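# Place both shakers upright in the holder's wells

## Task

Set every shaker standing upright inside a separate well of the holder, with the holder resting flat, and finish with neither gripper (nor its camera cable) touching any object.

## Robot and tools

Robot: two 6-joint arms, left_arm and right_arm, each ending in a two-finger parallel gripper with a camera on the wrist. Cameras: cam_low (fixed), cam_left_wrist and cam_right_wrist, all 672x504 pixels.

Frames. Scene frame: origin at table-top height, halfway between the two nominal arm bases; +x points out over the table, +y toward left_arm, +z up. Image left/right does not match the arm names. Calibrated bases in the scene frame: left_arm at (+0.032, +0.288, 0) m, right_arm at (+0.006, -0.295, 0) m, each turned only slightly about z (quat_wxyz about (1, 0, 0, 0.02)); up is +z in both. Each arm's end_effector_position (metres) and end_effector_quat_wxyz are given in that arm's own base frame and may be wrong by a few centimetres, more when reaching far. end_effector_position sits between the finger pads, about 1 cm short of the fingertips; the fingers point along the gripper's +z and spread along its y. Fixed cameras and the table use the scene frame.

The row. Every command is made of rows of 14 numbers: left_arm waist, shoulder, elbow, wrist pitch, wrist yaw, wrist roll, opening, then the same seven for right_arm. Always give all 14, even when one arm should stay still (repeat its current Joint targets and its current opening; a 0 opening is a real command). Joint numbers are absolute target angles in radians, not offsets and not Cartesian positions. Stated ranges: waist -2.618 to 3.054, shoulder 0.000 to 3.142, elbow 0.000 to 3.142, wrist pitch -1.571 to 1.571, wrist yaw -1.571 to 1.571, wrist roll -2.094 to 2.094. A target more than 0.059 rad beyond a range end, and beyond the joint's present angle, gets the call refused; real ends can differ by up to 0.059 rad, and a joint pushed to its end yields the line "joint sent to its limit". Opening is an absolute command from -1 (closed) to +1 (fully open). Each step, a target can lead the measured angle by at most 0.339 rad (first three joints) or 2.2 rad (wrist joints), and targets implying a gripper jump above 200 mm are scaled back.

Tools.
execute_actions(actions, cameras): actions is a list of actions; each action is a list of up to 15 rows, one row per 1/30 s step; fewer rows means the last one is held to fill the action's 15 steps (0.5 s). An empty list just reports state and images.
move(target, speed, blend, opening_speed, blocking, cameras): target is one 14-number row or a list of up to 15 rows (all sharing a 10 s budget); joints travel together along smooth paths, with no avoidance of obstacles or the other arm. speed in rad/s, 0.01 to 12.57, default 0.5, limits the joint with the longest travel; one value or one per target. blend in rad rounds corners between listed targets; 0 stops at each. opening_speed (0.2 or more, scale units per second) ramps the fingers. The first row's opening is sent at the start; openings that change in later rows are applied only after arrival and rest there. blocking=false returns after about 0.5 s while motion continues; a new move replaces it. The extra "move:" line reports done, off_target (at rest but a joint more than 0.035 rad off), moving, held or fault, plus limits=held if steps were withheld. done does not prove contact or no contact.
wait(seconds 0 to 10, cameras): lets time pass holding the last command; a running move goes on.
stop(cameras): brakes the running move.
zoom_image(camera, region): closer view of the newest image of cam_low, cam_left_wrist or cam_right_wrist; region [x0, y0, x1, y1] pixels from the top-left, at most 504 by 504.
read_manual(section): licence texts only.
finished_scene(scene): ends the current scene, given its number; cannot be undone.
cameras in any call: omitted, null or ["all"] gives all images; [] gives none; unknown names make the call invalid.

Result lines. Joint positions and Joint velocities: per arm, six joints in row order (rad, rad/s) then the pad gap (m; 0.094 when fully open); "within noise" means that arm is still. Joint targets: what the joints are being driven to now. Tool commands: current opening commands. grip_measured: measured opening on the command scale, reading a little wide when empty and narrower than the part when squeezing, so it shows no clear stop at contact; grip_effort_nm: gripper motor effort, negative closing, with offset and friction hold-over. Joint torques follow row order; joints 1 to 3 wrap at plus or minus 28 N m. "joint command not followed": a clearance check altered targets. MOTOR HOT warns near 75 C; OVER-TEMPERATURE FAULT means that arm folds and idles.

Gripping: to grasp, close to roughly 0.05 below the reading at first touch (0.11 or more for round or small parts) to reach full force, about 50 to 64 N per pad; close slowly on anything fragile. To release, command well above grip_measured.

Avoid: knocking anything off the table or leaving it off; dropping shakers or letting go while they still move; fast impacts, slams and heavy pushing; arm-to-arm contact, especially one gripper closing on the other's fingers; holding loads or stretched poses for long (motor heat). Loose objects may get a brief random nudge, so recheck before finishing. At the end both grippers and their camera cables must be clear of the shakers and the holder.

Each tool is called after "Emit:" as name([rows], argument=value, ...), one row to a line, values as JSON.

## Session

Emit:
execute_actions(actions=[])

Emit:
zoom_image(camera="cam_low", region=[285, 200, 485, 340])

Emit:
move(target=[-0.8,0.9,0.8,-0.8,0,0,1,0.3,0.9,0.8,-0.8,0,0,1], speed=1)

Scene clock: 0.00 s.
left_arm: end_effector_position=(+0.4049, -0.0098, +0.1170) grip_measured=+1.000 grip_effort_nm=n/a end_effector_quat_wxyz=(+0.613, +0.001, +0.790, -0.003) | right_arm: end_effector_position=(+0.3867, -0.0808, +0.1160) grip_measured=+1.000 grip_effort_nm=n/a end_effector_quat_wxyz=(+0.596, +0.155, +0.779, -0.123)
Joint positions: left_arm=[-0.042 1.555 0.373 0.932 -0.034 -0.013 0.094] | right_arm=[-0.065 1.526 0.366 0.881 0.324 0.084 0.094]
Joint velocities: within noise
Joint torques (N m): no reading
Motor temperatures (°C): left_arm=[26 25 30 32 25 26 24] | right_arm=[25 33 29 25 28 25 24]
Heat: left arm: 32 °C; right arm: 33 °C.
Joint targets: left_arm=[-0.042 1.550 0.378 0.926 -0.034 -0.013] | right_arm=[-0.065 1.521 0.371 0.877 0.325 0.084]
Tool commands: left_gripper/opening=+1.0 right_gripper/opening=+1.0

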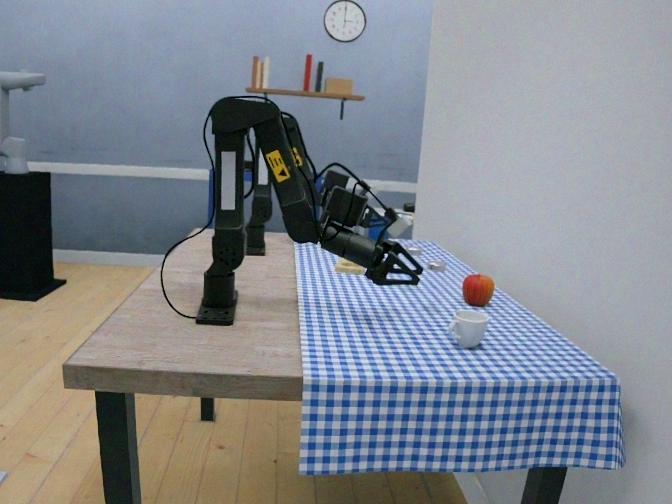

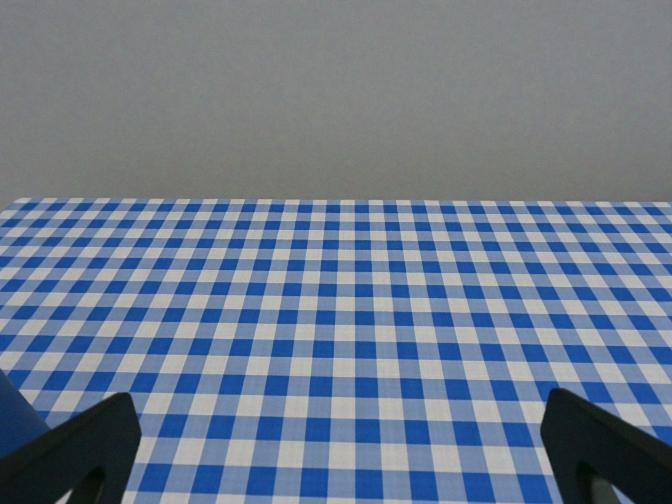

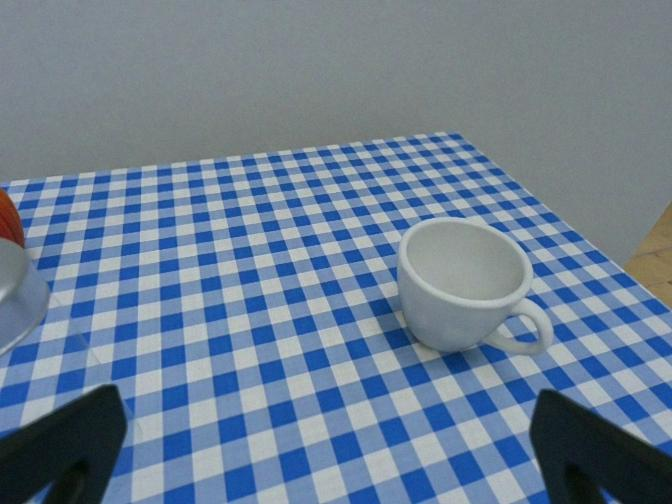

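Scaled by 2.520 from the camera's 672x504 image, which has a finer 960x720 frame.

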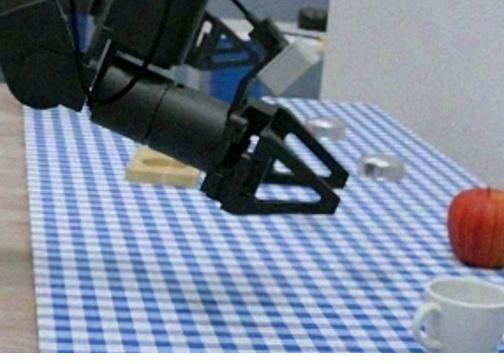

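Scene clock: 2.63 s.
left_arm: end_effector_position=(+0.1836, -0.1834, +0.1555) grip_measured=+1.000 grip_effort_nm=0.002 end_effector_quat_wxyz=(+0.296, +0.361, +0.876, -0.122) | right_arm: end_effector_position=(+0.2490, +0.0745, +0.1571) grip_measured=+1.000 grip_effort_nm=-0.027 end_effector_quat_wxyz=(+0.318, -0.132, +0.938, +0.045)
Joint positions: left_arm=[-0.794 0.909 0.773 -0.782 -0.007 -0.011 0.094] | right_arm=[0.292 0.91 0.778 -0.784 0.007 0.01 0.094]
Joint velocities: within noise
Joint torques (N m): left_arm=[-0.5 -1.92 9.44 1.43 0.09 0.09] | right_arm=[0.77 -2.29 10.13 0.83 -0.06 -0.12]
Motor temperatures (°C): left_arm=[26 25 31 33 25 26 24] | right_arm=[25 33 29 26 28 25 24]
Heat: left arm: 33 °C; right arm: 33 °C.
Joint targets: left_arm=[-0.800 0.900 0.800 -0.800 0.000 0.000] | right_arm=[0.300 0.900 0.800 -0.800 0.000 0.000]
move: done

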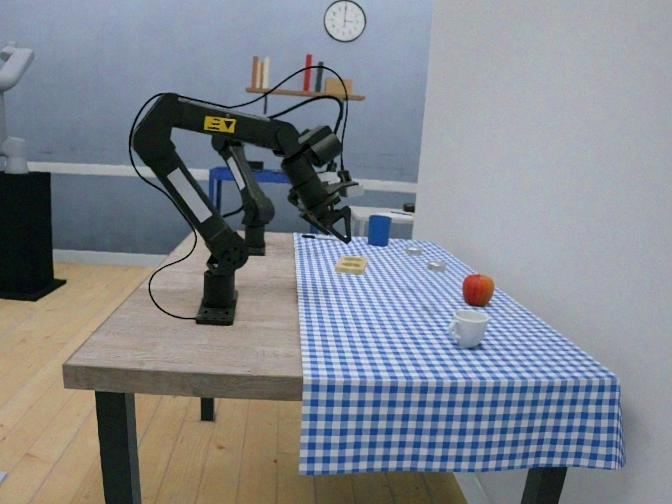

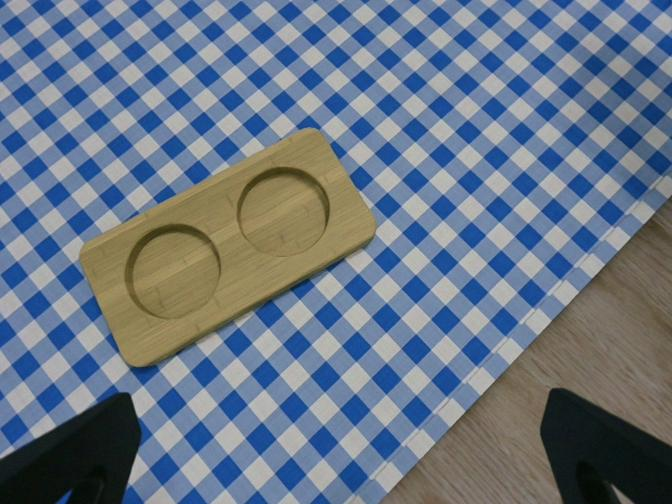

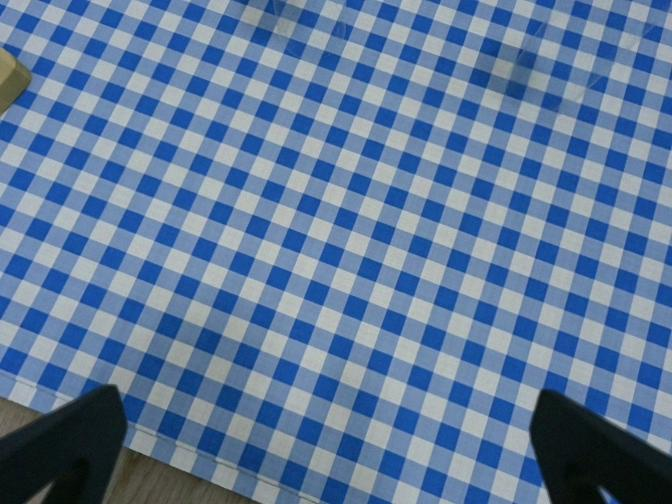

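Emit:
move(target=[0.6,0.8,0.9,-0.6,0,0,1,0.327,1.62,1.38,-0.74,0,0,1], speed=1, cameras=["cam_right_wrist"])

Scene clock: 34.63 s.
left_arm: end_effector_position=(+0.2396, +0.1631, +0.2522) grip_measured=+1.000 grip_effort_nm=-0.007 end_effector_quat_wxyz=(+0.463, -0.260, +0.836, +0.140) | right_arm: end_effector_position=(+0.3945, +0.1303, +0.1693) grip_measured=+1.000 grip_effort_nm=-0.022 end_effector_quat_wxyz=(+0.276, -0.147, +0.949, +0.043)
Joint positions: left_arm=[0.594 0.812 0.871 -0.62 -0.001 -0.009 0.094] | right_arm=[0.319 1.609 1.355 -0.751 0.007 0.01 0.094]
Joint velocities: within noise
Joint torques (N m): left_arm=[0.44 -1.58 9.69 2.21 0.03 0.06] | right_arm=[0.72 -6.64 10.3 0.98 -0.04 -0.12]
Motor temperatures (°C): left_arm=[26 25 35 36 25 26 24] | right_arm=[25 33 32 27 28 25 24]
Heat: left arm: 36 °C; right arm: 33 °C.
Joint targets: left_arm=[0.600 0.800 0.900 -0.600 0.000 0.000] | right_arm=[0.327 1.620 1.380 -0.740 0.000 0.000]
move: done
Images, in order (width x height): cam_right_wrist 672x504.

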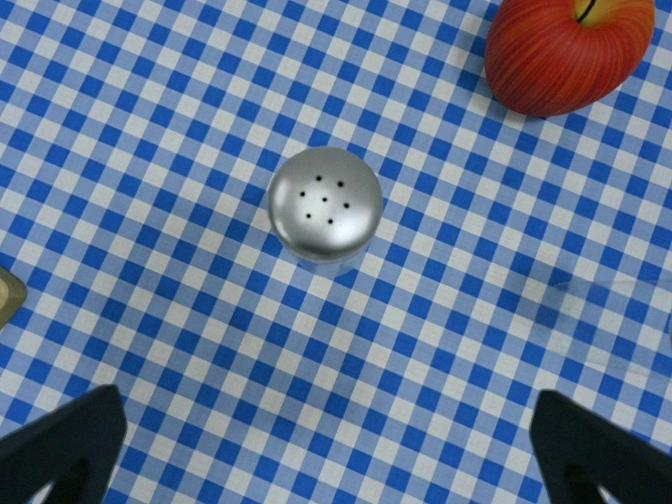

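Emit:
move([
  [0.6,0.8,0.9,-0.6,0,0,1,0.335,1.715,1.322,-0.605,0,0,1],
  [0.6,0.8,0.9,-0.6,0,0,1,0.335,1.93,1.327,-0.387,0,0,1],
], speed=0.5, cameras=["cam_right_wrist"])

Scene clock: 50.27 s.
left_arm: end_effector_position=(+0.2396, +0.1632, +0.2523) grip_measured=+1.000 grip_effort_nm=-0.012 end_effector_quat_wxyz=(+0.463, -0.260, +0.836, +0.140) | right_arm: end_effector_position=(+0.4570, +0.1553, +0.0712) grip_measured=+1.000 grip_effort_nm=-0.032 end_effector_quat_wxyz=(+0.281, -0.151, +0.947, +0.045)
Joint positions: left_arm=[0.594 0.812 0.871 -0.619 -0.001 -0.009 0.094] | right_arm=[0.328 1.921 1.329 -0.402 0.006 0.01 0.094]
Joint velocities: within noise
Joint torques (N m): left_arm=[0.47 -1.58 9.7 2.2 0.03 0.07] | right_arm=[0.69 -9.28 7.41 1.04 -0.05 -0.12]
Motor temperatures (°C): left_arm=[26 25 37 38 25 26 24] | right_arm=[25 34 32 27 28 25 24]
Heat: left arm: 38 °C; right arm: 34 °C.
Joint targets: left_arm=[0.600 0.800 0.900 -0.600 0.000 0.000] | right_arm=[0.335 1.930 1.327 -0.387 0.000 0.000]
move: done
Images, in order (width x height): cam_right_wrist 672x504.

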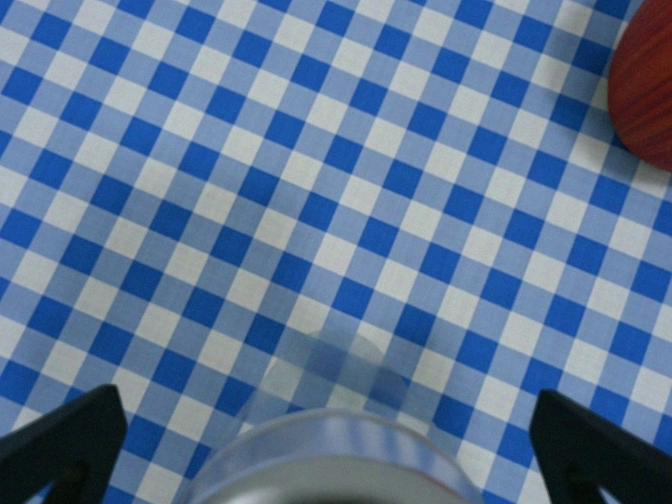

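Emit:
move(target=[0.6,0.8,0.9,-0.6,0,0,1,0.335,1.93,1.327,-0.387,0,0,-0.4], opening_speed=0.6, cameras=["cam_right_wrist"])

Scene clock: 56.73 s.
left_arm: end_effector_position=(+0.2397, +0.1632, +0.2523) grip_measured=+1.000 grip_effort_nm=-0.012 end_effector_quat_wxyz=(+0.463, -0.260, +0.836, +0.140) | right_arm: end_effector_position=(+0.4571, +0.1556, +0.0713) grip_measured=-0.127 grip_effort_nm=-1.053 end_effector_quat_wxyz=(+0.281, -0.151, +0.947, +0.045)
Joint positions: left_arm=[0.594 0.812 0.871 -0.619 -0.001 -0.009 0.094] | right_arm=[0.328 1.921 1.329 -0.401 0.005 0.009 0.041]
Joint velocities: within noise
Joint torques (N m): left_arm=[0.44 -1.59 9.66 2.2 0.04 0.07] | right_arm=[0.69 -9.28 7.42 1.03 -0.03 -0.11]
Motor temperatures (°C): left_arm=[26 25 37 39 25 26 24] | right_arm=[25 34 32 28 28 25 24]
Heat: left arm: 39 °C; right arm: 34 °C.
Joint targets: left_arm=[0.600 0.800 0.900 -0.600 0.000 0.000] | right_arm=[0.335 1.930 1.327 -0.387 0.000 0.000]
move: done
Images, in order (width x height): cam_right_wrist 672x504.

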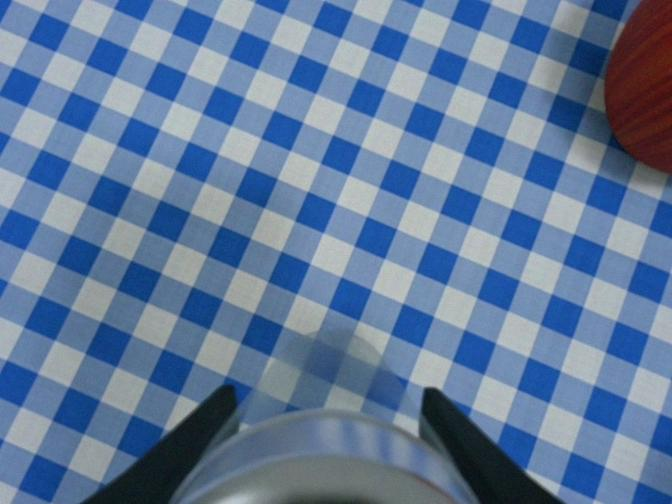

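Emit:
move([
  [0.6,0.8,0.9,-0.6,0,0,1,0.335,1.83,1.58,-0.69,0,0,-0.4],
  [0.6,0.8,0.9,-0.6,0,0,1,0.9,2.045,1.86,-0.738,0,0,-0.4],
], speed=0.5, cameras=["cam_right_wrist"])

Emit:
zoom_image(camera="cam_right_wrist", region=[180, 130, 500, 504])

Scene clock: 69.60 s.
left_arm: end_effector_position=(+0.2397, +0.1632, +0.2523) grip_measured=+1.000 grip_effort_nm=-0.007 end_effector_quat_wxyz=(+0.463, -0.260, +0.836, +0.140) | right_arm: end_effector_position=(+0.3279, +0.4216, +0.1617) grip_measured=-0.128 grip_effort_nm=-1.057 end_effector_quat_wxyz=(+0.273, -0.414, +0.857, +0.137)
Joint positions: left_arm=[0.594 0.812 0.871 -0.619 -0.001 -0.009 0.094] | right_arm=[0.907 2.031 1.825 -0.743 -0.005 0.009 0.041]
Joint velocities: within noise
Joint torques (N m): left_arm=[0.47 -1.61 9.69 2.2 0.03 0.06] | right_arm=[-0.57 -10.22 11.34 1.02 0.07 -0.11]
Motor temperatures (°C): left_arm=[26 25 37 40 25 26 24] | right_arm=[25 35 31 28 28 25 24]
Heat: left arm: 40 °C; right arm: 35 °C.
Joint targets: left_arm=[0.600 0.800 0.900 -0.600 0.000 0.000] | right_arm=[0.900 2.045 1.860 -0.738 0.000 0.000]
move: done
Images, in order (width x height): cam_right_wrist 672x504.

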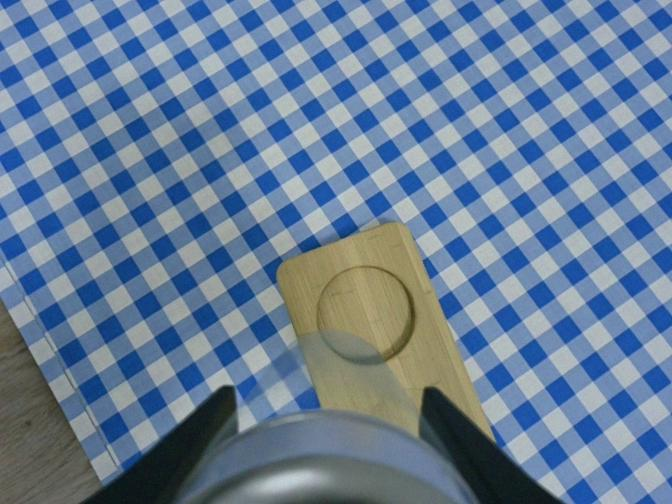

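Scaled by 1.348 from the camera's 672x504 image, which has a finer 960x720 frame.

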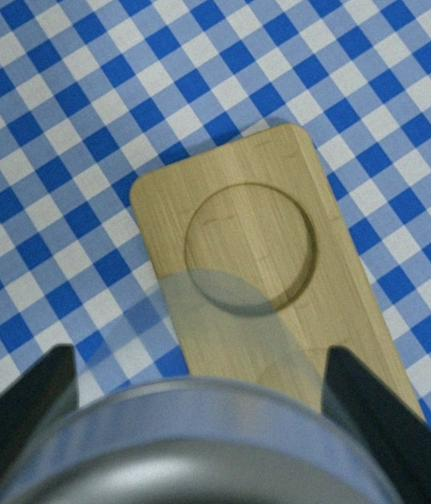

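Emit:
move(target=[0.6,0.8,0.9,-0.6,0,0,1,0.873,2.215,2.0,-0.754,0,0,-0.4], speed=0.3, cameras=["cam_right_wrist"])

Emit:
zoom_image(camera="cam_right_wrist", region=[180, 130, 500, 504])

Scene clock: 84.27 s.
left_arm: end_effector_position=(+0.2397, +0.1632, +0.2524) grip_measured=+1.000 grip_effort_nm=-0.007 end_effector_quat_wxyz=(+0.464, -0.260, +0.835, +0.140) | right_arm: end_effector_position=(+0.3583, +0.4346, +0.1235) grip_measured=-0.128 grip_effort_nm=-1.053 end_effector_quat_wxyz=(+0.255, -0.404, +0.870, +0.123)
Joint positions: left_arm=[0.594 0.812 0.871 -0.618 -0.001 -0.009 0.094] | right_arm=[0.878 2.204 1.967 -0.76 -0.004 0.009 0.041]
Joint velocities: within noise
Joint torques (N m): left_arm=[0.44 -1.59 9.68 2.2 0.03 0.07] | right_arm=[-0.39 -11.67 11.07 0.94 0.07 -0.11]
Motor temperatures (°C): left_arm=[26 25 38 40 25 26 24] | right_arm=[25 39 33 28 28 25 25]
Heat: left arm: 40 °C; right arm: 39 °C.
Joint targets: left_arm=[0.600 0.800 0.900 -0.600 0.000 0.000] | right_arm=[0.873 2.215 2.000 -0.754 0.000 0.000]
move: done
Images, in order (width x height): cam_right_wrist 672x504.

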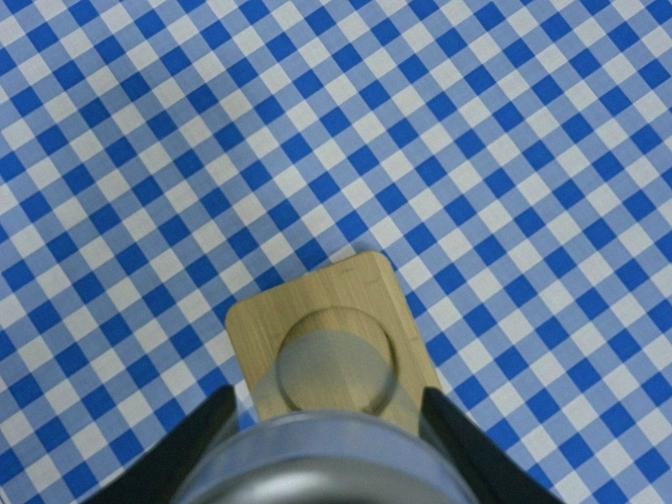

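Scaled by 1.348 from the camera's 672x504 image, which has a finer 960x720 frame.

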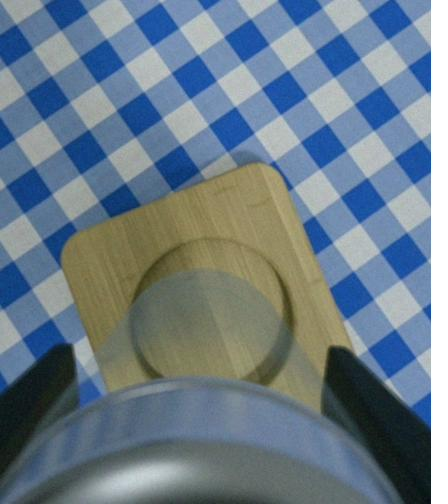

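Emit:
move(target=[0.6,0.8,0.9,-0.6,0,0,1,0.873,2.23,1.863,-0.622,0,0,-0.4], speed=0.25, cameras=["cam_right_wrist"])

Emit:
zoom_image(camera="cam_right_wrist", region=[180, 130, 500, 504])

Scene clock: 99.37 s.
left_arm: end_effector_position=(+0.2397, +0.1632, +0.2524) grip_measured=+1.000 grip_effort_nm=-0.012 end_effector_quat_wxyz=(+0.464, -0.260, +0.835, +0.140) | right_arm: end_effector_position=(+0.3576, +0.4338, +0.0903) grip_measured=-0.128 grip_effort_nm=-1.057 end_effector_quat_wxyz=(+0.250, -0.405, +0.871, +0.121)
Joint positions: left_arm=[0.594 0.812 0.871 -0.618 -0.001 -0.009 0.094] | right_arm=[0.878 2.218 1.865 -0.655 -0.004 0.009 0.041]
Joint velocities: within noise
Joint torques (N m): left_arm=[0.44 -1.59 9.69 2.19 0.03 0.06] | right_arm=[-0.46 -11.67 7.72 1.2 0.07 -0.11]
Motor temperatures (°C): left_arm=[26 25 38 41 25 26 24] | right_arm=[25 40 34 28 28 25 25]
Heat: left arm: 41 °C; right arm: 40 °C.
Joint targets: left_arm=[0.600 0.800 0.900 -0.600 0.000 0.000] | right_arm=[0.873 2.230 1.863 -0.622 0.000 0.000]
move: done
Images, in order (width x height): cam_right_wrist 672x504.

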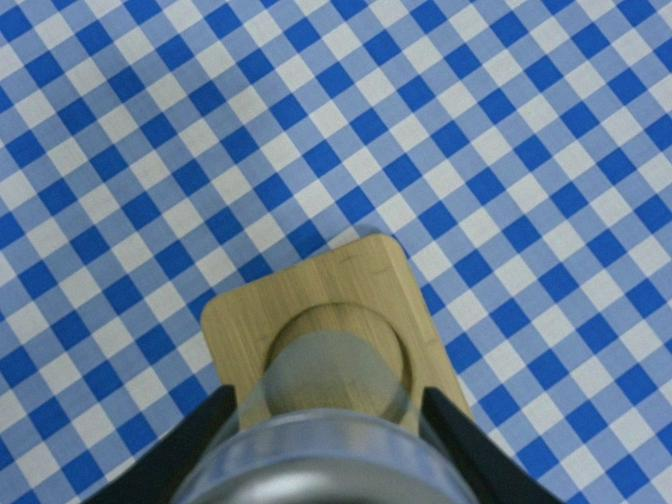

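Scaled by 1.348 from the camera's 672x504 image, which has a finer 960x720 frame.

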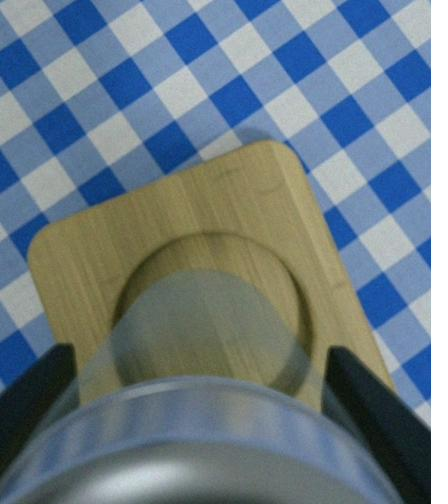

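Emit:
move(target=[0.6,0.8,0.9,-0.6,0,0,1,0.870,2.245,1.857,-0.59,0,0,-0.4], speed=0.15, cameras=["cam_right_wrist"])

Emit:
zoom_image(camera="cam_right_wrist", region=[180, 130, 500, 504])

Scene clock: 110.93 s.
left_arm: end_effector_position=(+0.2397, +0.1632, +0.2524) grip_measured=+1.000 grip_effort_nm=-0.007 end_effector_quat_wxyz=(+0.464, -0.260, +0.835, +0.140) | right_arm: end_effector_position=(+0.3611, +0.4380, +0.0880) grip_measured=-0.128 grip_effort_nm=-1.057 end_effector_quat_wxyz=(+0.258, -0.404, +0.869, +0.125)
Joint positions: left_arm=[0.594 0.812 0.871 -0.618 -0.001 -0.009 0.094] | right_arm=[0.878 2.228 1.861 -0.624 -0.004 0.009 0.041]
Joint velocities: within noise
Joint torques (N m): left_arm=[0.44 -1.57 9.69 2.19 0.03 0.07] | right_arm=[-0.75 -11.4 7.51 1.25 0.07 -0.11]
Motor temperatures (°C): left_arm=[26 25 38 41 25 26 24] | right_arm=[25 40 33 28 28 25 25]
Heat: left arm: 41 °C; right arm: 40 °C.
Joint targets: left_arm=[0.600 0.800 0.900 -0.600 0.000 0.000] | right_arm=[0.870 2.245 1.857 -0.590 0.000 0.000]
move: done
Images, in order (width x height): cam_right_wrist 672x504.

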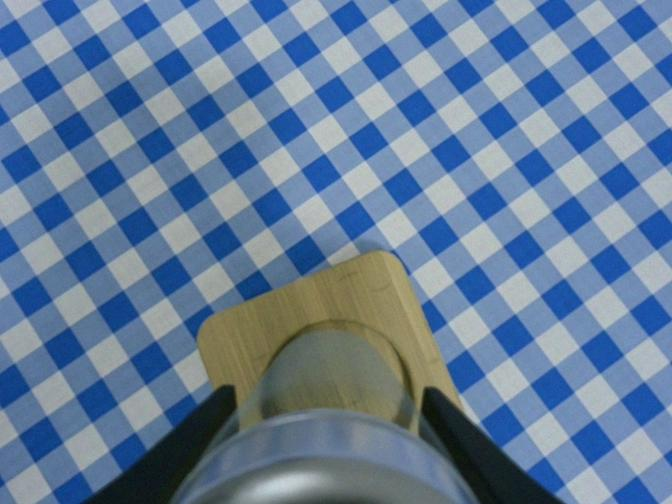

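Scaled by 1.348 from the camera's 672x504 image, which has a finer 960x720 frame.

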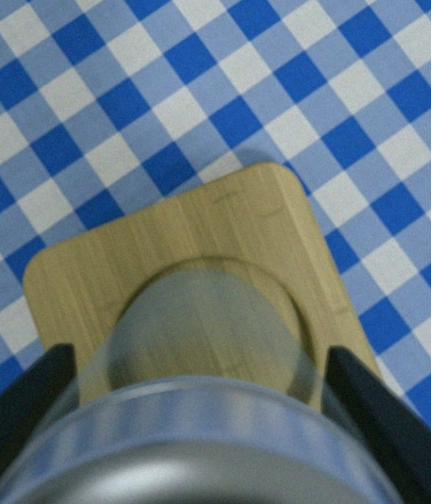

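Emit:
move(target=[0.6,0.8,0.9,-0.6,0,0,1,0.864,2.255,1.831,-0.556,0,0,-0.4], speed=0.12, cameras=["cam_right_wrist"])

Emit:
zoom_image(camera="cam_right_wrist", region=[180, 130, 500, 504])

Scene clock: 122.13 s.
left_arm: end_effector_position=(+0.2397, +0.1632, +0.2524) grip_measured=+1.000 grip_effort_nm=-0.012 end_effector_quat_wxyz=(+0.464, -0.260, +0.835, +0.140) | right_arm: end_effector_position=(+0.3647, +0.4369, +0.0795) grip_measured=-0.128 grip_effort_nm=-1.057 end_effector_quat_wxyz=(+0.260, -0.401, +0.869, +0.125)
Joint positions: left_arm=[0.594 0.812 0.871 -0.618 -0.001 -0.009 0.094] | right_arm=[0.872 2.236 1.837 -0.587 -0.004 0.009 0.041]
Joint velocities: within noise
Joint torques (N m): left_arm=[0.44 -1.58 9.7 2.19 0.03 0.07] | right_arm=[-0.69 -11.23 7.32 1.2 0.11 -0.11]
Motor temperatures (°C): left_arm=[26 25 38 42 25 26 24] | right_arm=[25 42 32 29 28 25 25]
Heat: left arm: 42 °C; right arm: 42 °C.
Joint targets: left_arm=[0.600 0.800 0.900 -0.600 0.000 0.000] | right_arm=[0.864 2.255 1.831 -0.556 0.000 0.000]
move: done
Images, in order (width x height): cam_right_wrist 672x504.

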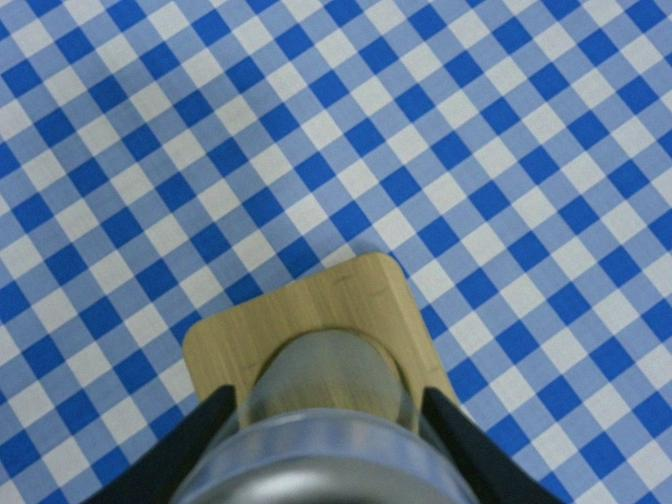

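Scaled by 1.348 from the camera's 672x504 image, which has a finer 960x720 frame.

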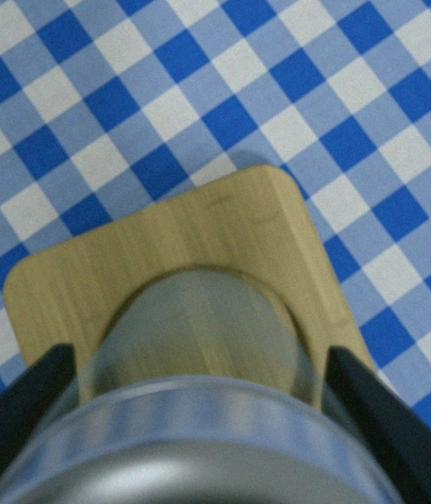

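Emit:
move([
  [0.6,0.8,0.9,-0.6,0,0,1,0.864,2.252,1.808,-0.533,0,0,-0.4],
  [0.6,0.8,0.9,-0.6,0,0,1,0.864,2.255,1.798,-0.520,0,0,-0.4],
], speed=0.1, cameras=["cam_right_wrist"])

Emit:
zoom_image(camera="cam_right_wrist", region=[180, 130, 500, 504])

Scene clock: 135.40 s.
left_arm: end_effector_position=(+0.2397, +0.1632, +0.2524) grip_measured=+1.000 grip_effort_nm=-0.007 end_effector_quat_wxyz=(+0.464, -0.260, +0.835, +0.140) | right_arm: end_effector_position=(+0.3679, +0.4403, +0.0784) grip_measured=-0.128 grip_effort_nm=-1.062 end_effector_quat_wxyz=(+0.272, -0.399, +0.866, +0.130)
Joint positions: left_arm=[0.594 0.812 0.871 -0.618 -0.001 -0.009 0.094] | right_arm=[0.872 2.236 1.818 -0.541 -0.003 0.009 0.041]
Joint velocities: within noise
Joint torques (N m): left_arm=[0.47 -1.58 9.7 2.19 0.04 0.07] | right_arm=[-0.72 -11.25 6.08 1.13 0.05 -0.11]
Motor temperatures (°C): left_arm=[26 25 38 42 25 26 24] | right_arm=[25 41 32 29 28 25 25]
Heat: left arm: 42 °C; right arm: 41 °C.
Joint targets: left_arm=[0.600 0.800 0.900 -0.600 0.000 0.000] | right_arm=[0.864 2.255 1.798 -0.520 0.000 0.000]
move: done
Images, in order (width x height): cam_right_wrist 672x504.

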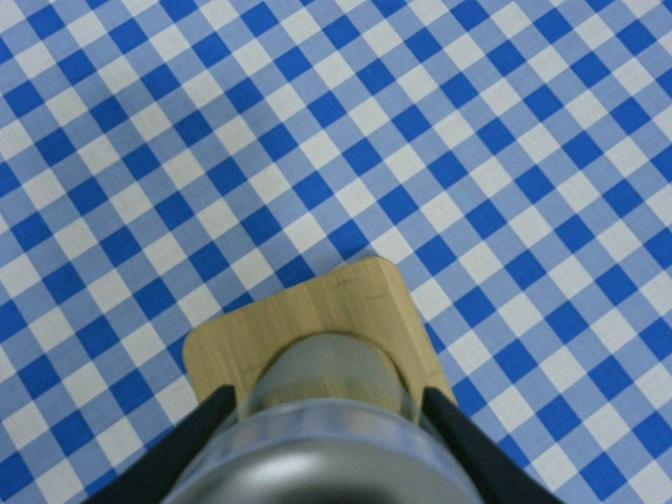

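Scaled by 1.348 from the camera's 672x504 image, which has a finer 960x720 frame.

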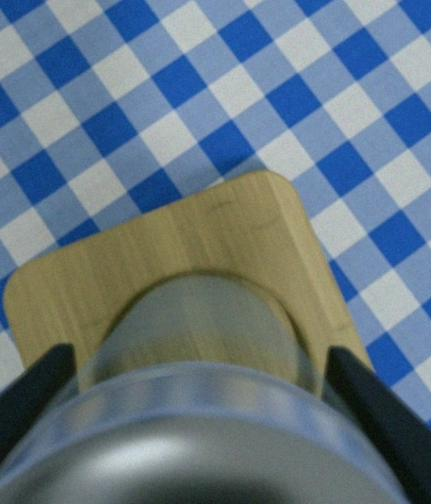

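Emit:
move(target=[0.6,0.8,0.9,-0.6,0,0,1,0.864,2.254,1.823,-0.556,0,0,-0.4], speed=0.1, cameras=["cam_right_wrist"])

Emit:
zoom_image(camera="cam_right_wrist", region=[180, 130, 500, 504])

Scene clock: 144.60 s.
left_arm: end_effector_position=(+0.2398, +0.1633, +0.2525) grip_measured=+1.000 grip_effort_nm=-0.012 end_effector_quat_wxyz=(+0.464, -0.260, +0.835, +0.140) | right_arm: end_effector_position=(+0.3678, +0.4402, +0.0783) grip_measured=-0.128 grip_effort_nm=-1.057 end_effector_quat_wxyz=(+0.272, -0.399, +0.866, +0.129)
Joint positions: left_arm=[0.594 0.812 0.871 -0.618 -0.001 -0.009 0.094] | right_arm=[0.872 2.236 1.818 -0.542 -0.003 0.009 0.041]
Joint velocities: within noise
Joint torques (N m): left_arm=[0.46 -1.59 9.68 2.19 0.03 0.07] | right_arm=[-0.72 -11.33 8.36 0.8 0.05 -0.11]
Motor temperatures (°C): left_arm=[26 25 39 43 25 26 24] | right_arm=[25 40 31 29 28 25 25]
Heat: left arm: 43 °C; right arm: 40 °C.
Joint targets: left_arm=[0.600 0.800 0.900 -0.600 0.000 0.000] | right_arm=[0.864 2.254 1.823 -0.556 0.000 0.000]
move: done
Images, in order (width x height): cam_right_wrist 672x504.

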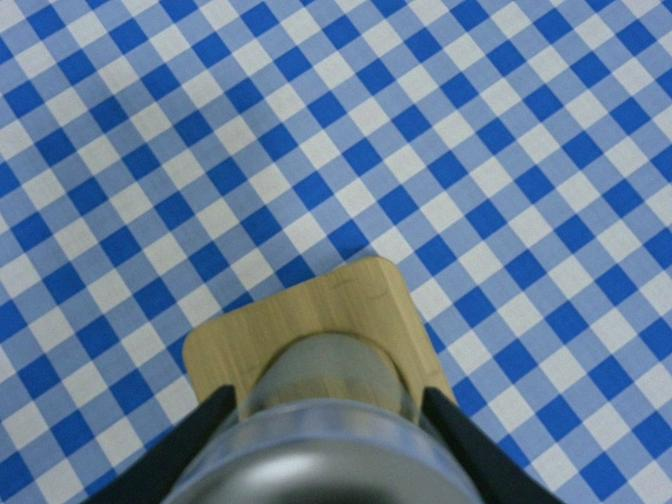

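Scaled by 1.348 from the camera's 672x504 image, which has a finer 960x720 frame.

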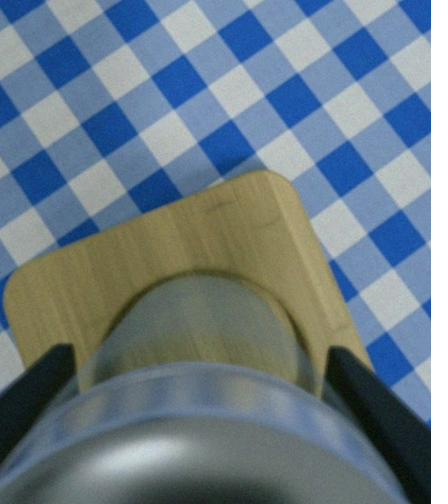

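Emit:
move(target=[0.6,0.8,0.9,-0.6,0,0,1,0.866,2.246,1.822,-0.548,0,0,0.7], speed=0.1, opening_speed=0.4, cameras=["cam_right_wrist"])

Emit:
zoom_image(camera="cam_right_wrist", region=[180, 130, 500, 504])

Scene clock: 154.83 s.
left_arm: end_effector_position=(+0.2398, +0.1633, +0.2525) grip_measured=+1.000 grip_effort_nm=-0.007 end_effector_quat_wxyz=(+0.464, -0.260, +0.835, +0.140) | right_arm: end_effector_position=(+0.3679, +0.4404, +0.0784) grip_measured=+0.699 grip_effort_nm=0.056 end_effector_quat_wxyz=(+0.272, -0.399, +0.866, +0.130)
Joint positions: left_arm=[0.594 0.812 0.871 -0.618 -0.001 -0.009 0.094] | right_arm=[0.872 2.236 1.818 -0.541 -0.003 0.009 0.08]
Joint velocities: within noise
Joint torques (N m): left_arm=[0.47 -1.57 9.68 2.19 0.03 0.06] | right_arm=[-0.53 -11.93 8.27 0.87 0.05 -0.11]
Motor temperatures (°C): left_arm=[26 25 39 43 25 26 24] | right_arm=[25 40 31 29 28 25 25]
Heat: left arm: 43 °C; right arm: 40 °C.
Joint targets: left_arm=[0.600 0.800 0.900 -0.600 0.000 0.000] | right_arm=[0.866 2.246 1.822 -0.548 0.000 0.000]
move: done
Images, in order (width x height): cam_right_wrist 672x504.

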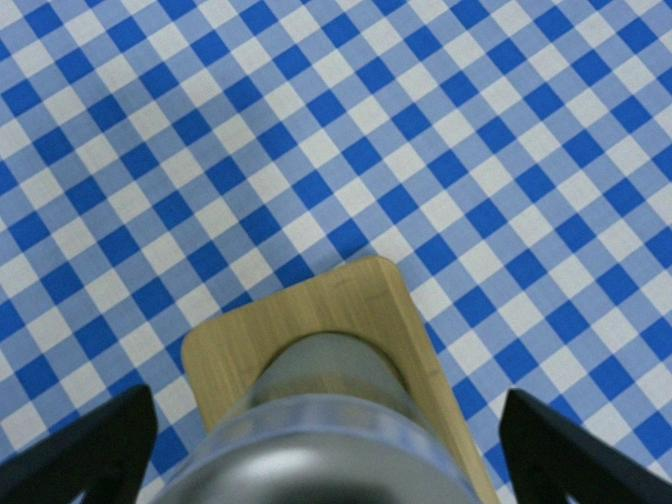

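Scaled by 1.348 from the camera's 672x504 image, which has a finer 960x720 frame.

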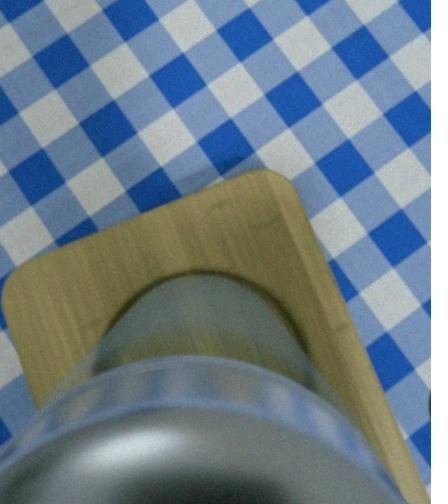

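Emit:
move([
  [0.6,0.8,0.9,-0.6,0,0,1,0.866,2.125,1.764,-0.59,0,0,0.7],
  [0.6,0.8,0.9,-0.6,0,0,1,0.866,2.01,1.736,-0.67,0,0,0.7],
  [0.6,0.8,0.9,-0.6,0,0,1,0.84,1.7,1.6,-0.9,0,0,1],
], speed=0.35, blend=0.03, cameras=["cam_right_wrist","cam_low"])

Scene clock: 169.87 s.
left_arm: end_effector_position=(+0.2398, +0.1633, +0.2525) grip_measured=+1.000 grip_effort_nm=-0.012 end_effector_quat_wxyz=(+0.464, -0.260, +0.835, +0.140) | right_arm: end_effector_position=(+0.2934, +0.3344, +0.2030) grip_measured=+0.999 grip_effort_nm=0.051 end_effector_quat_wxyz=(+0.257, -0.391, +0.876, +0.119)
Joint positions: left_arm=[0.594 0.812 0.871 -0.618 -0.001 -0.009 0.094] | right_arm=[0.847 1.722 1.61 -0.885 -0.003 0.009 0.094]
Joint velocities: within noise
Joint torques (N m): left_arm=[0.46 -1.58 9.69 2.19 0.03 0.07] | right_arm=[-0.68 -10.21 6.94 0.74 0.05 -0.11]
Motor temperatures (°C): left_arm=[26 25 39 43 25 26 24] | right_arm=[25 40 31 28 28 25 25]
Heat: left arm: 43 °C; right arm: 40 °C.
Joint targets: left_arm=[0.600 0.800 0.900 -0.600 0.000 0.000] | right_arm=[0.840 1.700 1.600 -0.900 0.000 0.000]
move: done
Images, in order (width x height): cam_low 672x504, cam_right_wrist 672x504.

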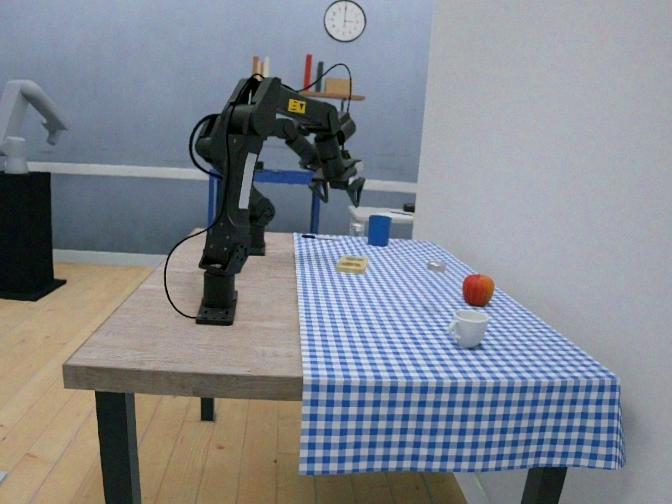

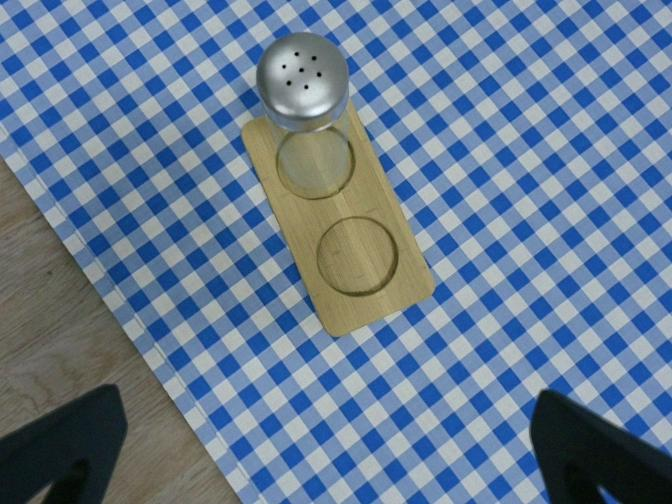

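Emit:
move(target=[0.6,0.8,0.9,-0.6,0,0,1,-0.04,1.6,1.4,-0.74,0,0,1], speed=0.9, cameras=["cam_right_wrist"])

Scene clock: 186.27 s.
left_arm: end_effector_position=(+0.2398, +0.1633, +0.2525) grip_measured=+1.000 grip_effort_nm=-0.007 end_effector_quat_wxyz=(+0.464, -0.260, +0.835, +0.140) | right_arm: end_effector_position=(+0.4271, -0.0186, +0.1815) grip_measured=+0.999 grip_effort_nm=0.046 end_effector_quat_wxyz=(+0.294, +0.026, +0.956, -0.007)
Joint positions: left_arm=[0.594 0.812 0.871 -0.618 -0.001 -0.009 0.094] | right_arm=[-0.045 1.631 1.411 -0.754 0.003 0.008 0.094]
Joint velocities: within noise
Joint torques (N m): left_arm=[0.44 -1.57 9.69 2.19 0.03 0.07] | right_arm=[0.4 -10.15 7.01 1.08 -0.02 -0.1]
Motor temperatures (°C): left_arm=[26 25 39 44 25 26 24] | right_arm=[25 42 31 29 28 25 24]
Heat: left arm: 44 °C; right arm: 42 °C.
Joint targets: left_arm=[0.600 0.800 0.900 -0.600 0.000 0.000] | right_arm=[-0.040 1.600 1.400 -0.740 0.000 0.000]
move: done
Images, in order (width x height): cam_right_wrist 672x504.

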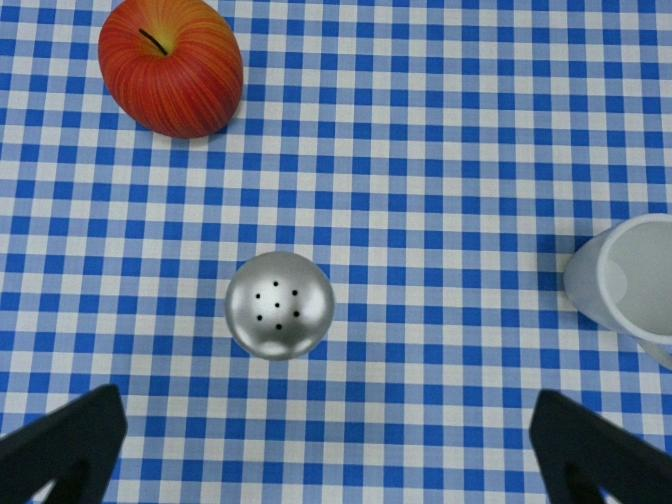

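Emit:
move([
  [0.6,0.8,0.9,-0.6,0,0,1,0.013,1.6,1.4,-0.74,0,0,1],
  [0.6,0.8,0.9,-0.6,0,0,1,0.013,1.59,1.203,-0.58,0,0,1],
  [0.6,0.8,0.9,-0.6,0,0,1,0.013,1.843,1.197,-0.342,0,0,1],
], speed=[0.3,0.5,0.5], cameras=["cam_right_wrist"])

Scene clock: 204.03 s.
left_arm: end_effector_position=(+0.2398, +0.1633, +0.2525) grip_measured=+1.000 grip_effort_nm=-0.007 end_effector_quat_wxyz=(+0.464, -0.260, +0.835, +0.140) | right_arm: end_effector_position=(+0.4583, +0.0063, +0.0700) grip_measured=+0.999 grip_effort_nm=0.046 end_effector_quat_wxyz=(+0.287, -0.002, +0.958, +0.002)
Joint positions: left_arm=[0.594 0.812 0.871 -0.618 -0.001 -0.009 0.094] | right_arm=[0.012 1.833 1.202 -0.357 0.001 0.008 0.094]
Joint velocities: within noise
Joint torques (N m): left_arm=[0.46 -1.59 9.72 2.19 0.03 0.07] | right_arm=[0.1 -8.36 7.01 1.09 0.01 -0.1]
Motor temperatures (°C): left_arm=[26 25 39 44 25 26 24] | right_arm=[25 40 31 30 28 25 24]
Heat: left arm: 44 °C; right arm: 40 °C.
Joint targets: left_arm=[0.600 0.800 0.900 -0.600 0.000 0.000] | right_arm=[0.013 1.843 1.197 -0.342 0.000 0.000]
move: done
Images, in order (width x height): cam_right_wrist 672x504.

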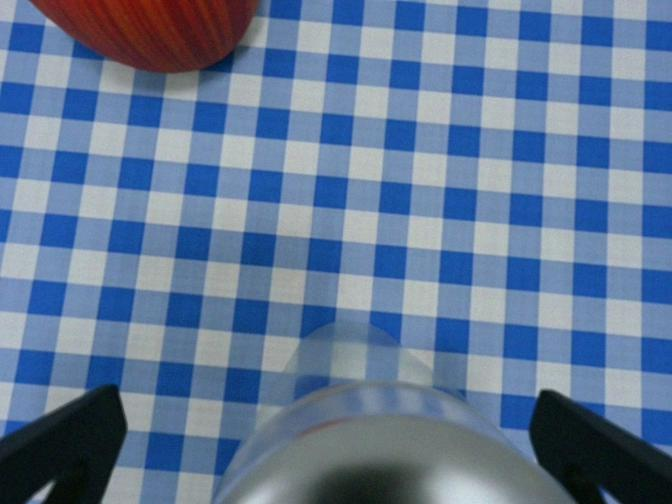

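Emit:
move([
  [0.6,0.8,0.9,-0.6,0,0,1,-0.010,1.843,1.197,-0.342,0,0,1],
  [0.6,0.8,0.9,-0.6,0,0,1,-0.010,1.843,1.197,-0.342,0,0,-0.4],
], speed=0.1, opening_speed=0.6, cameras=["cam_right_wrist"])

Scene clock: 214.07 s.
left_arm: end_effector_position=(+0.2398, +0.1633, +0.2526) grip_measured=+1.000 grip_effort_nm=-0.007 end_effector_quat_wxyz=(+0.464, -0.260, +0.835, +0.140) | right_arm: end_effector_position=(+0.4585, -0.0007, +0.0701) grip_measured=-0.125 grip_effort_nm=-1.057 end_effector_quat_wxyz=(+0.288, +0.006, +0.958, +0.001)
Joint positions: left_arm=[0.594 0.812 0.871 -0.618 -0.001 -0.009 0.094] | right_arm=[-0.004 1.833 1.202 -0.356 0 0.008 0.041]
Joint velocities: within noise
Joint torques (N m): left_arm=[0.46 -1.58 9.69 2.18 0.03 0.07] | right_arm=[-0.61 -8.38 7.01 1.04 0.03 -0.1]
Motor temperatures (°C): left_arm=[26 25 39 44 25 26 24] | right_arm=[25 39 32 30 28 25 24]
Heat: left arm: 44 °C; right arm: 39 °C.
Joint targets: left_arm=[0.600 0.800 0.900 -0.600 0.000 0.000] | right_arm=[-0.010 1.843 1.197 -0.342 0.000 0.000]
move: done
Images, in order (width x height): cam_right_wrist 672x504.

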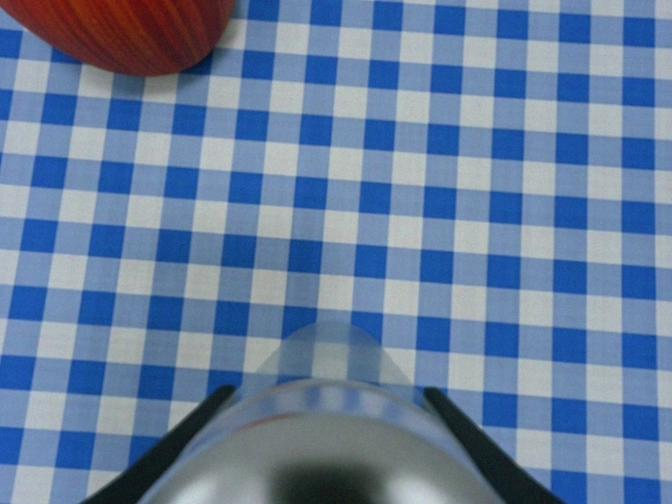

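Emit:
move([
  [0.6,0.8,0.9,-0.6,0,0,1,-0.01,1.735,1.455,-0.65,0,0,-0.4],
  [0.6,0.8,0.9,-0.6,0,0,1,0.815,1.86,1.61,-0.685,0,0,-0.4],
], speed=0.55, cameras=["cam_right_wrist"])

Emit:
zoom_image(camera="cam_right_wrist", region=[180, 130, 500, 504])

Scene clock: 227.83 s.
left_arm: end_effector_position=(+0.2398, +0.1633, +0.2526) grip_measured=+1.000 grip_effort_nm=-0.012 end_effector_quat_wxyz=(+0.464, -0.260, +0.835, +0.140) | right_arm: end_effector_position=(+0.3298, +0.3572, +0.1602) grip_measured=-0.125 grip_effort_nm=-1.053 end_effector_quat_wxyz=(+0.273, -0.378, +0.876, +0.122)
Joint positions: left_arm=[0.594 0.812 0.871 -0.618 -0.001 -0.009 0.094] | right_arm=[0.821 1.848 1.576 -0.691 -0.005 0.008 0.041]
Joint velocities: within noise
Joint torques (N m): left_arm=[0.46 -1.58 9.68 2.19 0.03 0.07] | right_arm=[-0.64 -8.81 11.32 0.96 0.07 -0.1]
Motor temperatures (°C): left_arm=[26 25 40 45 25 26 24] | right_arm=[25 39 32 30 28 25 25]
Heat: left arm: 45 °C; right arm: 39 °C.
Joint targets: left_arm=[0.600 0.800 0.900 -0.600 0.000 0.000] | right_arm=[0.815 1.860 1.610 -0.685 0.000 0.000]
move: done
Images, in order (width x height): cam_right_wrist 672x504.

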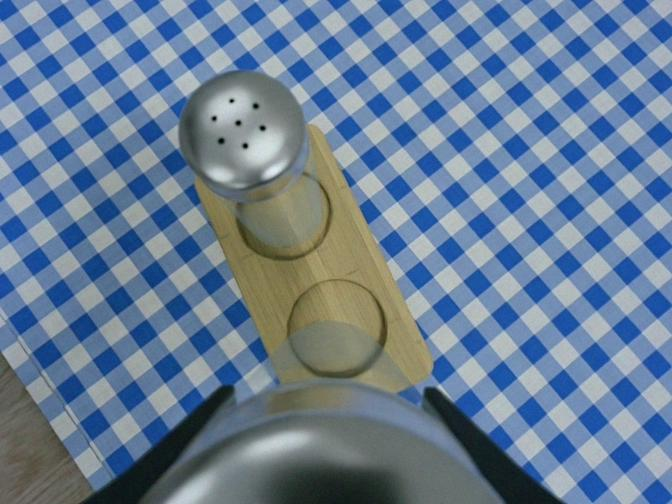

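Scaled by 1.348 from the camera's 672x504 image, which has a finer 960x720 frame.

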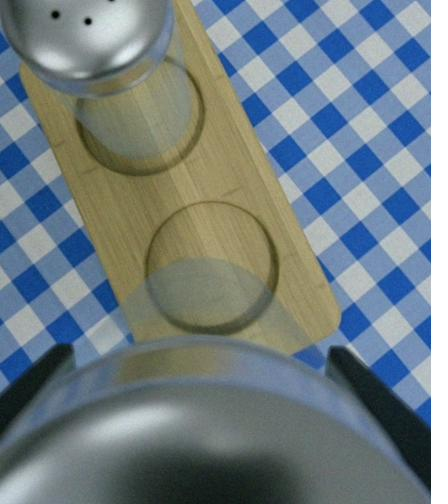

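Emit:
move(target=[0.6,0.8,0.9,-0.6,0,0,1,0.815,1.992,1.523,-0.512,0,0,-0.4], speed=0.25, cameras=["cam_right_wrist"])

Emit:
zoom_image(camera="cam_right_wrist", region=[180, 130, 500, 504])

Scene clock: 249.70 s.
left_arm: end_effector_position=(+0.2398, +0.1633, +0.2526) grip_measured=+1.000 grip_effort_nm=-0.007 end_effector_quat_wxyz=(+0.464, -0.260, +0.835, +0.140) | right_arm: end_effector_position=(+0.3425, +0.3708, +0.0944) grip_measured=-0.125 grip_effort_nm=-1.062 end_effector_quat_wxyz=(+0.253, -0.381, +0.882, +0.114)
Joint positions: left_arm=[0.594 0.812 0.871 -0.618 -0.001 -0.009 0.094] | right_arm=[0.821 1.985 1.523 -0.546 -0.005 0.008 0.041]
Joint velocities: within noise
Joint torques (N m): left_arm=[0.44 -1.59 9.69 2.19 0.04 0.06] | right_arm=[-0.57 -10.15 7.79 1.22 0.07 -0.1]
Motor temperatures (°C): left_arm=[26 25 40 45 25 26 24] | right_arm=[25 38 32 30 28 25 25]
Heat: left arm: 45 °C; right arm: 38 °C.
Joint targets: left_arm=[0.600 0.800 0.900 -0.600 0.000 0.000] | right_arm=[0.815 1.992 1.523 -0.512 0.000 0.000]
move: done
Images, in order (width x height): cam_right_wrist 672x504.

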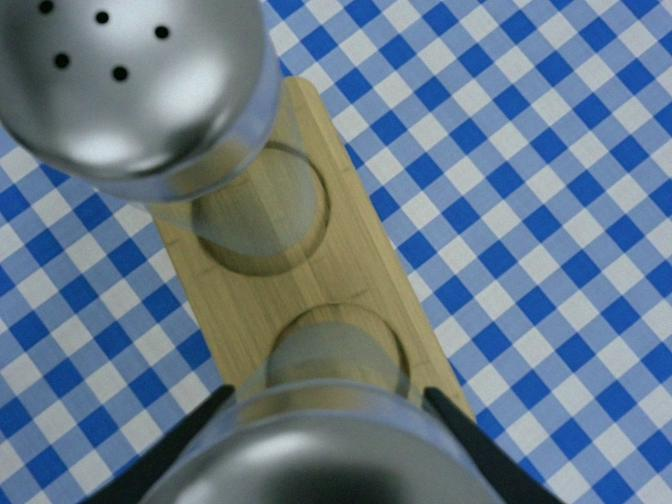

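Scaled by 1.348 from the camera's 672x504 image, which has a finer 960x720 frame.

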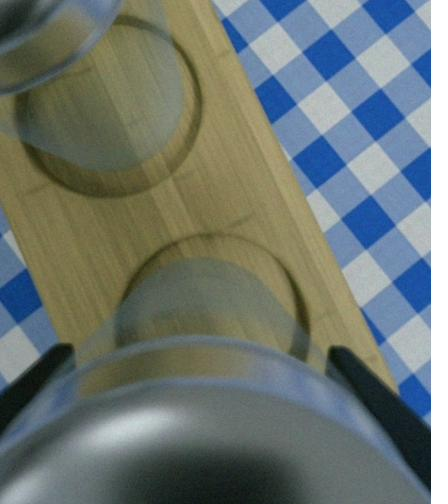

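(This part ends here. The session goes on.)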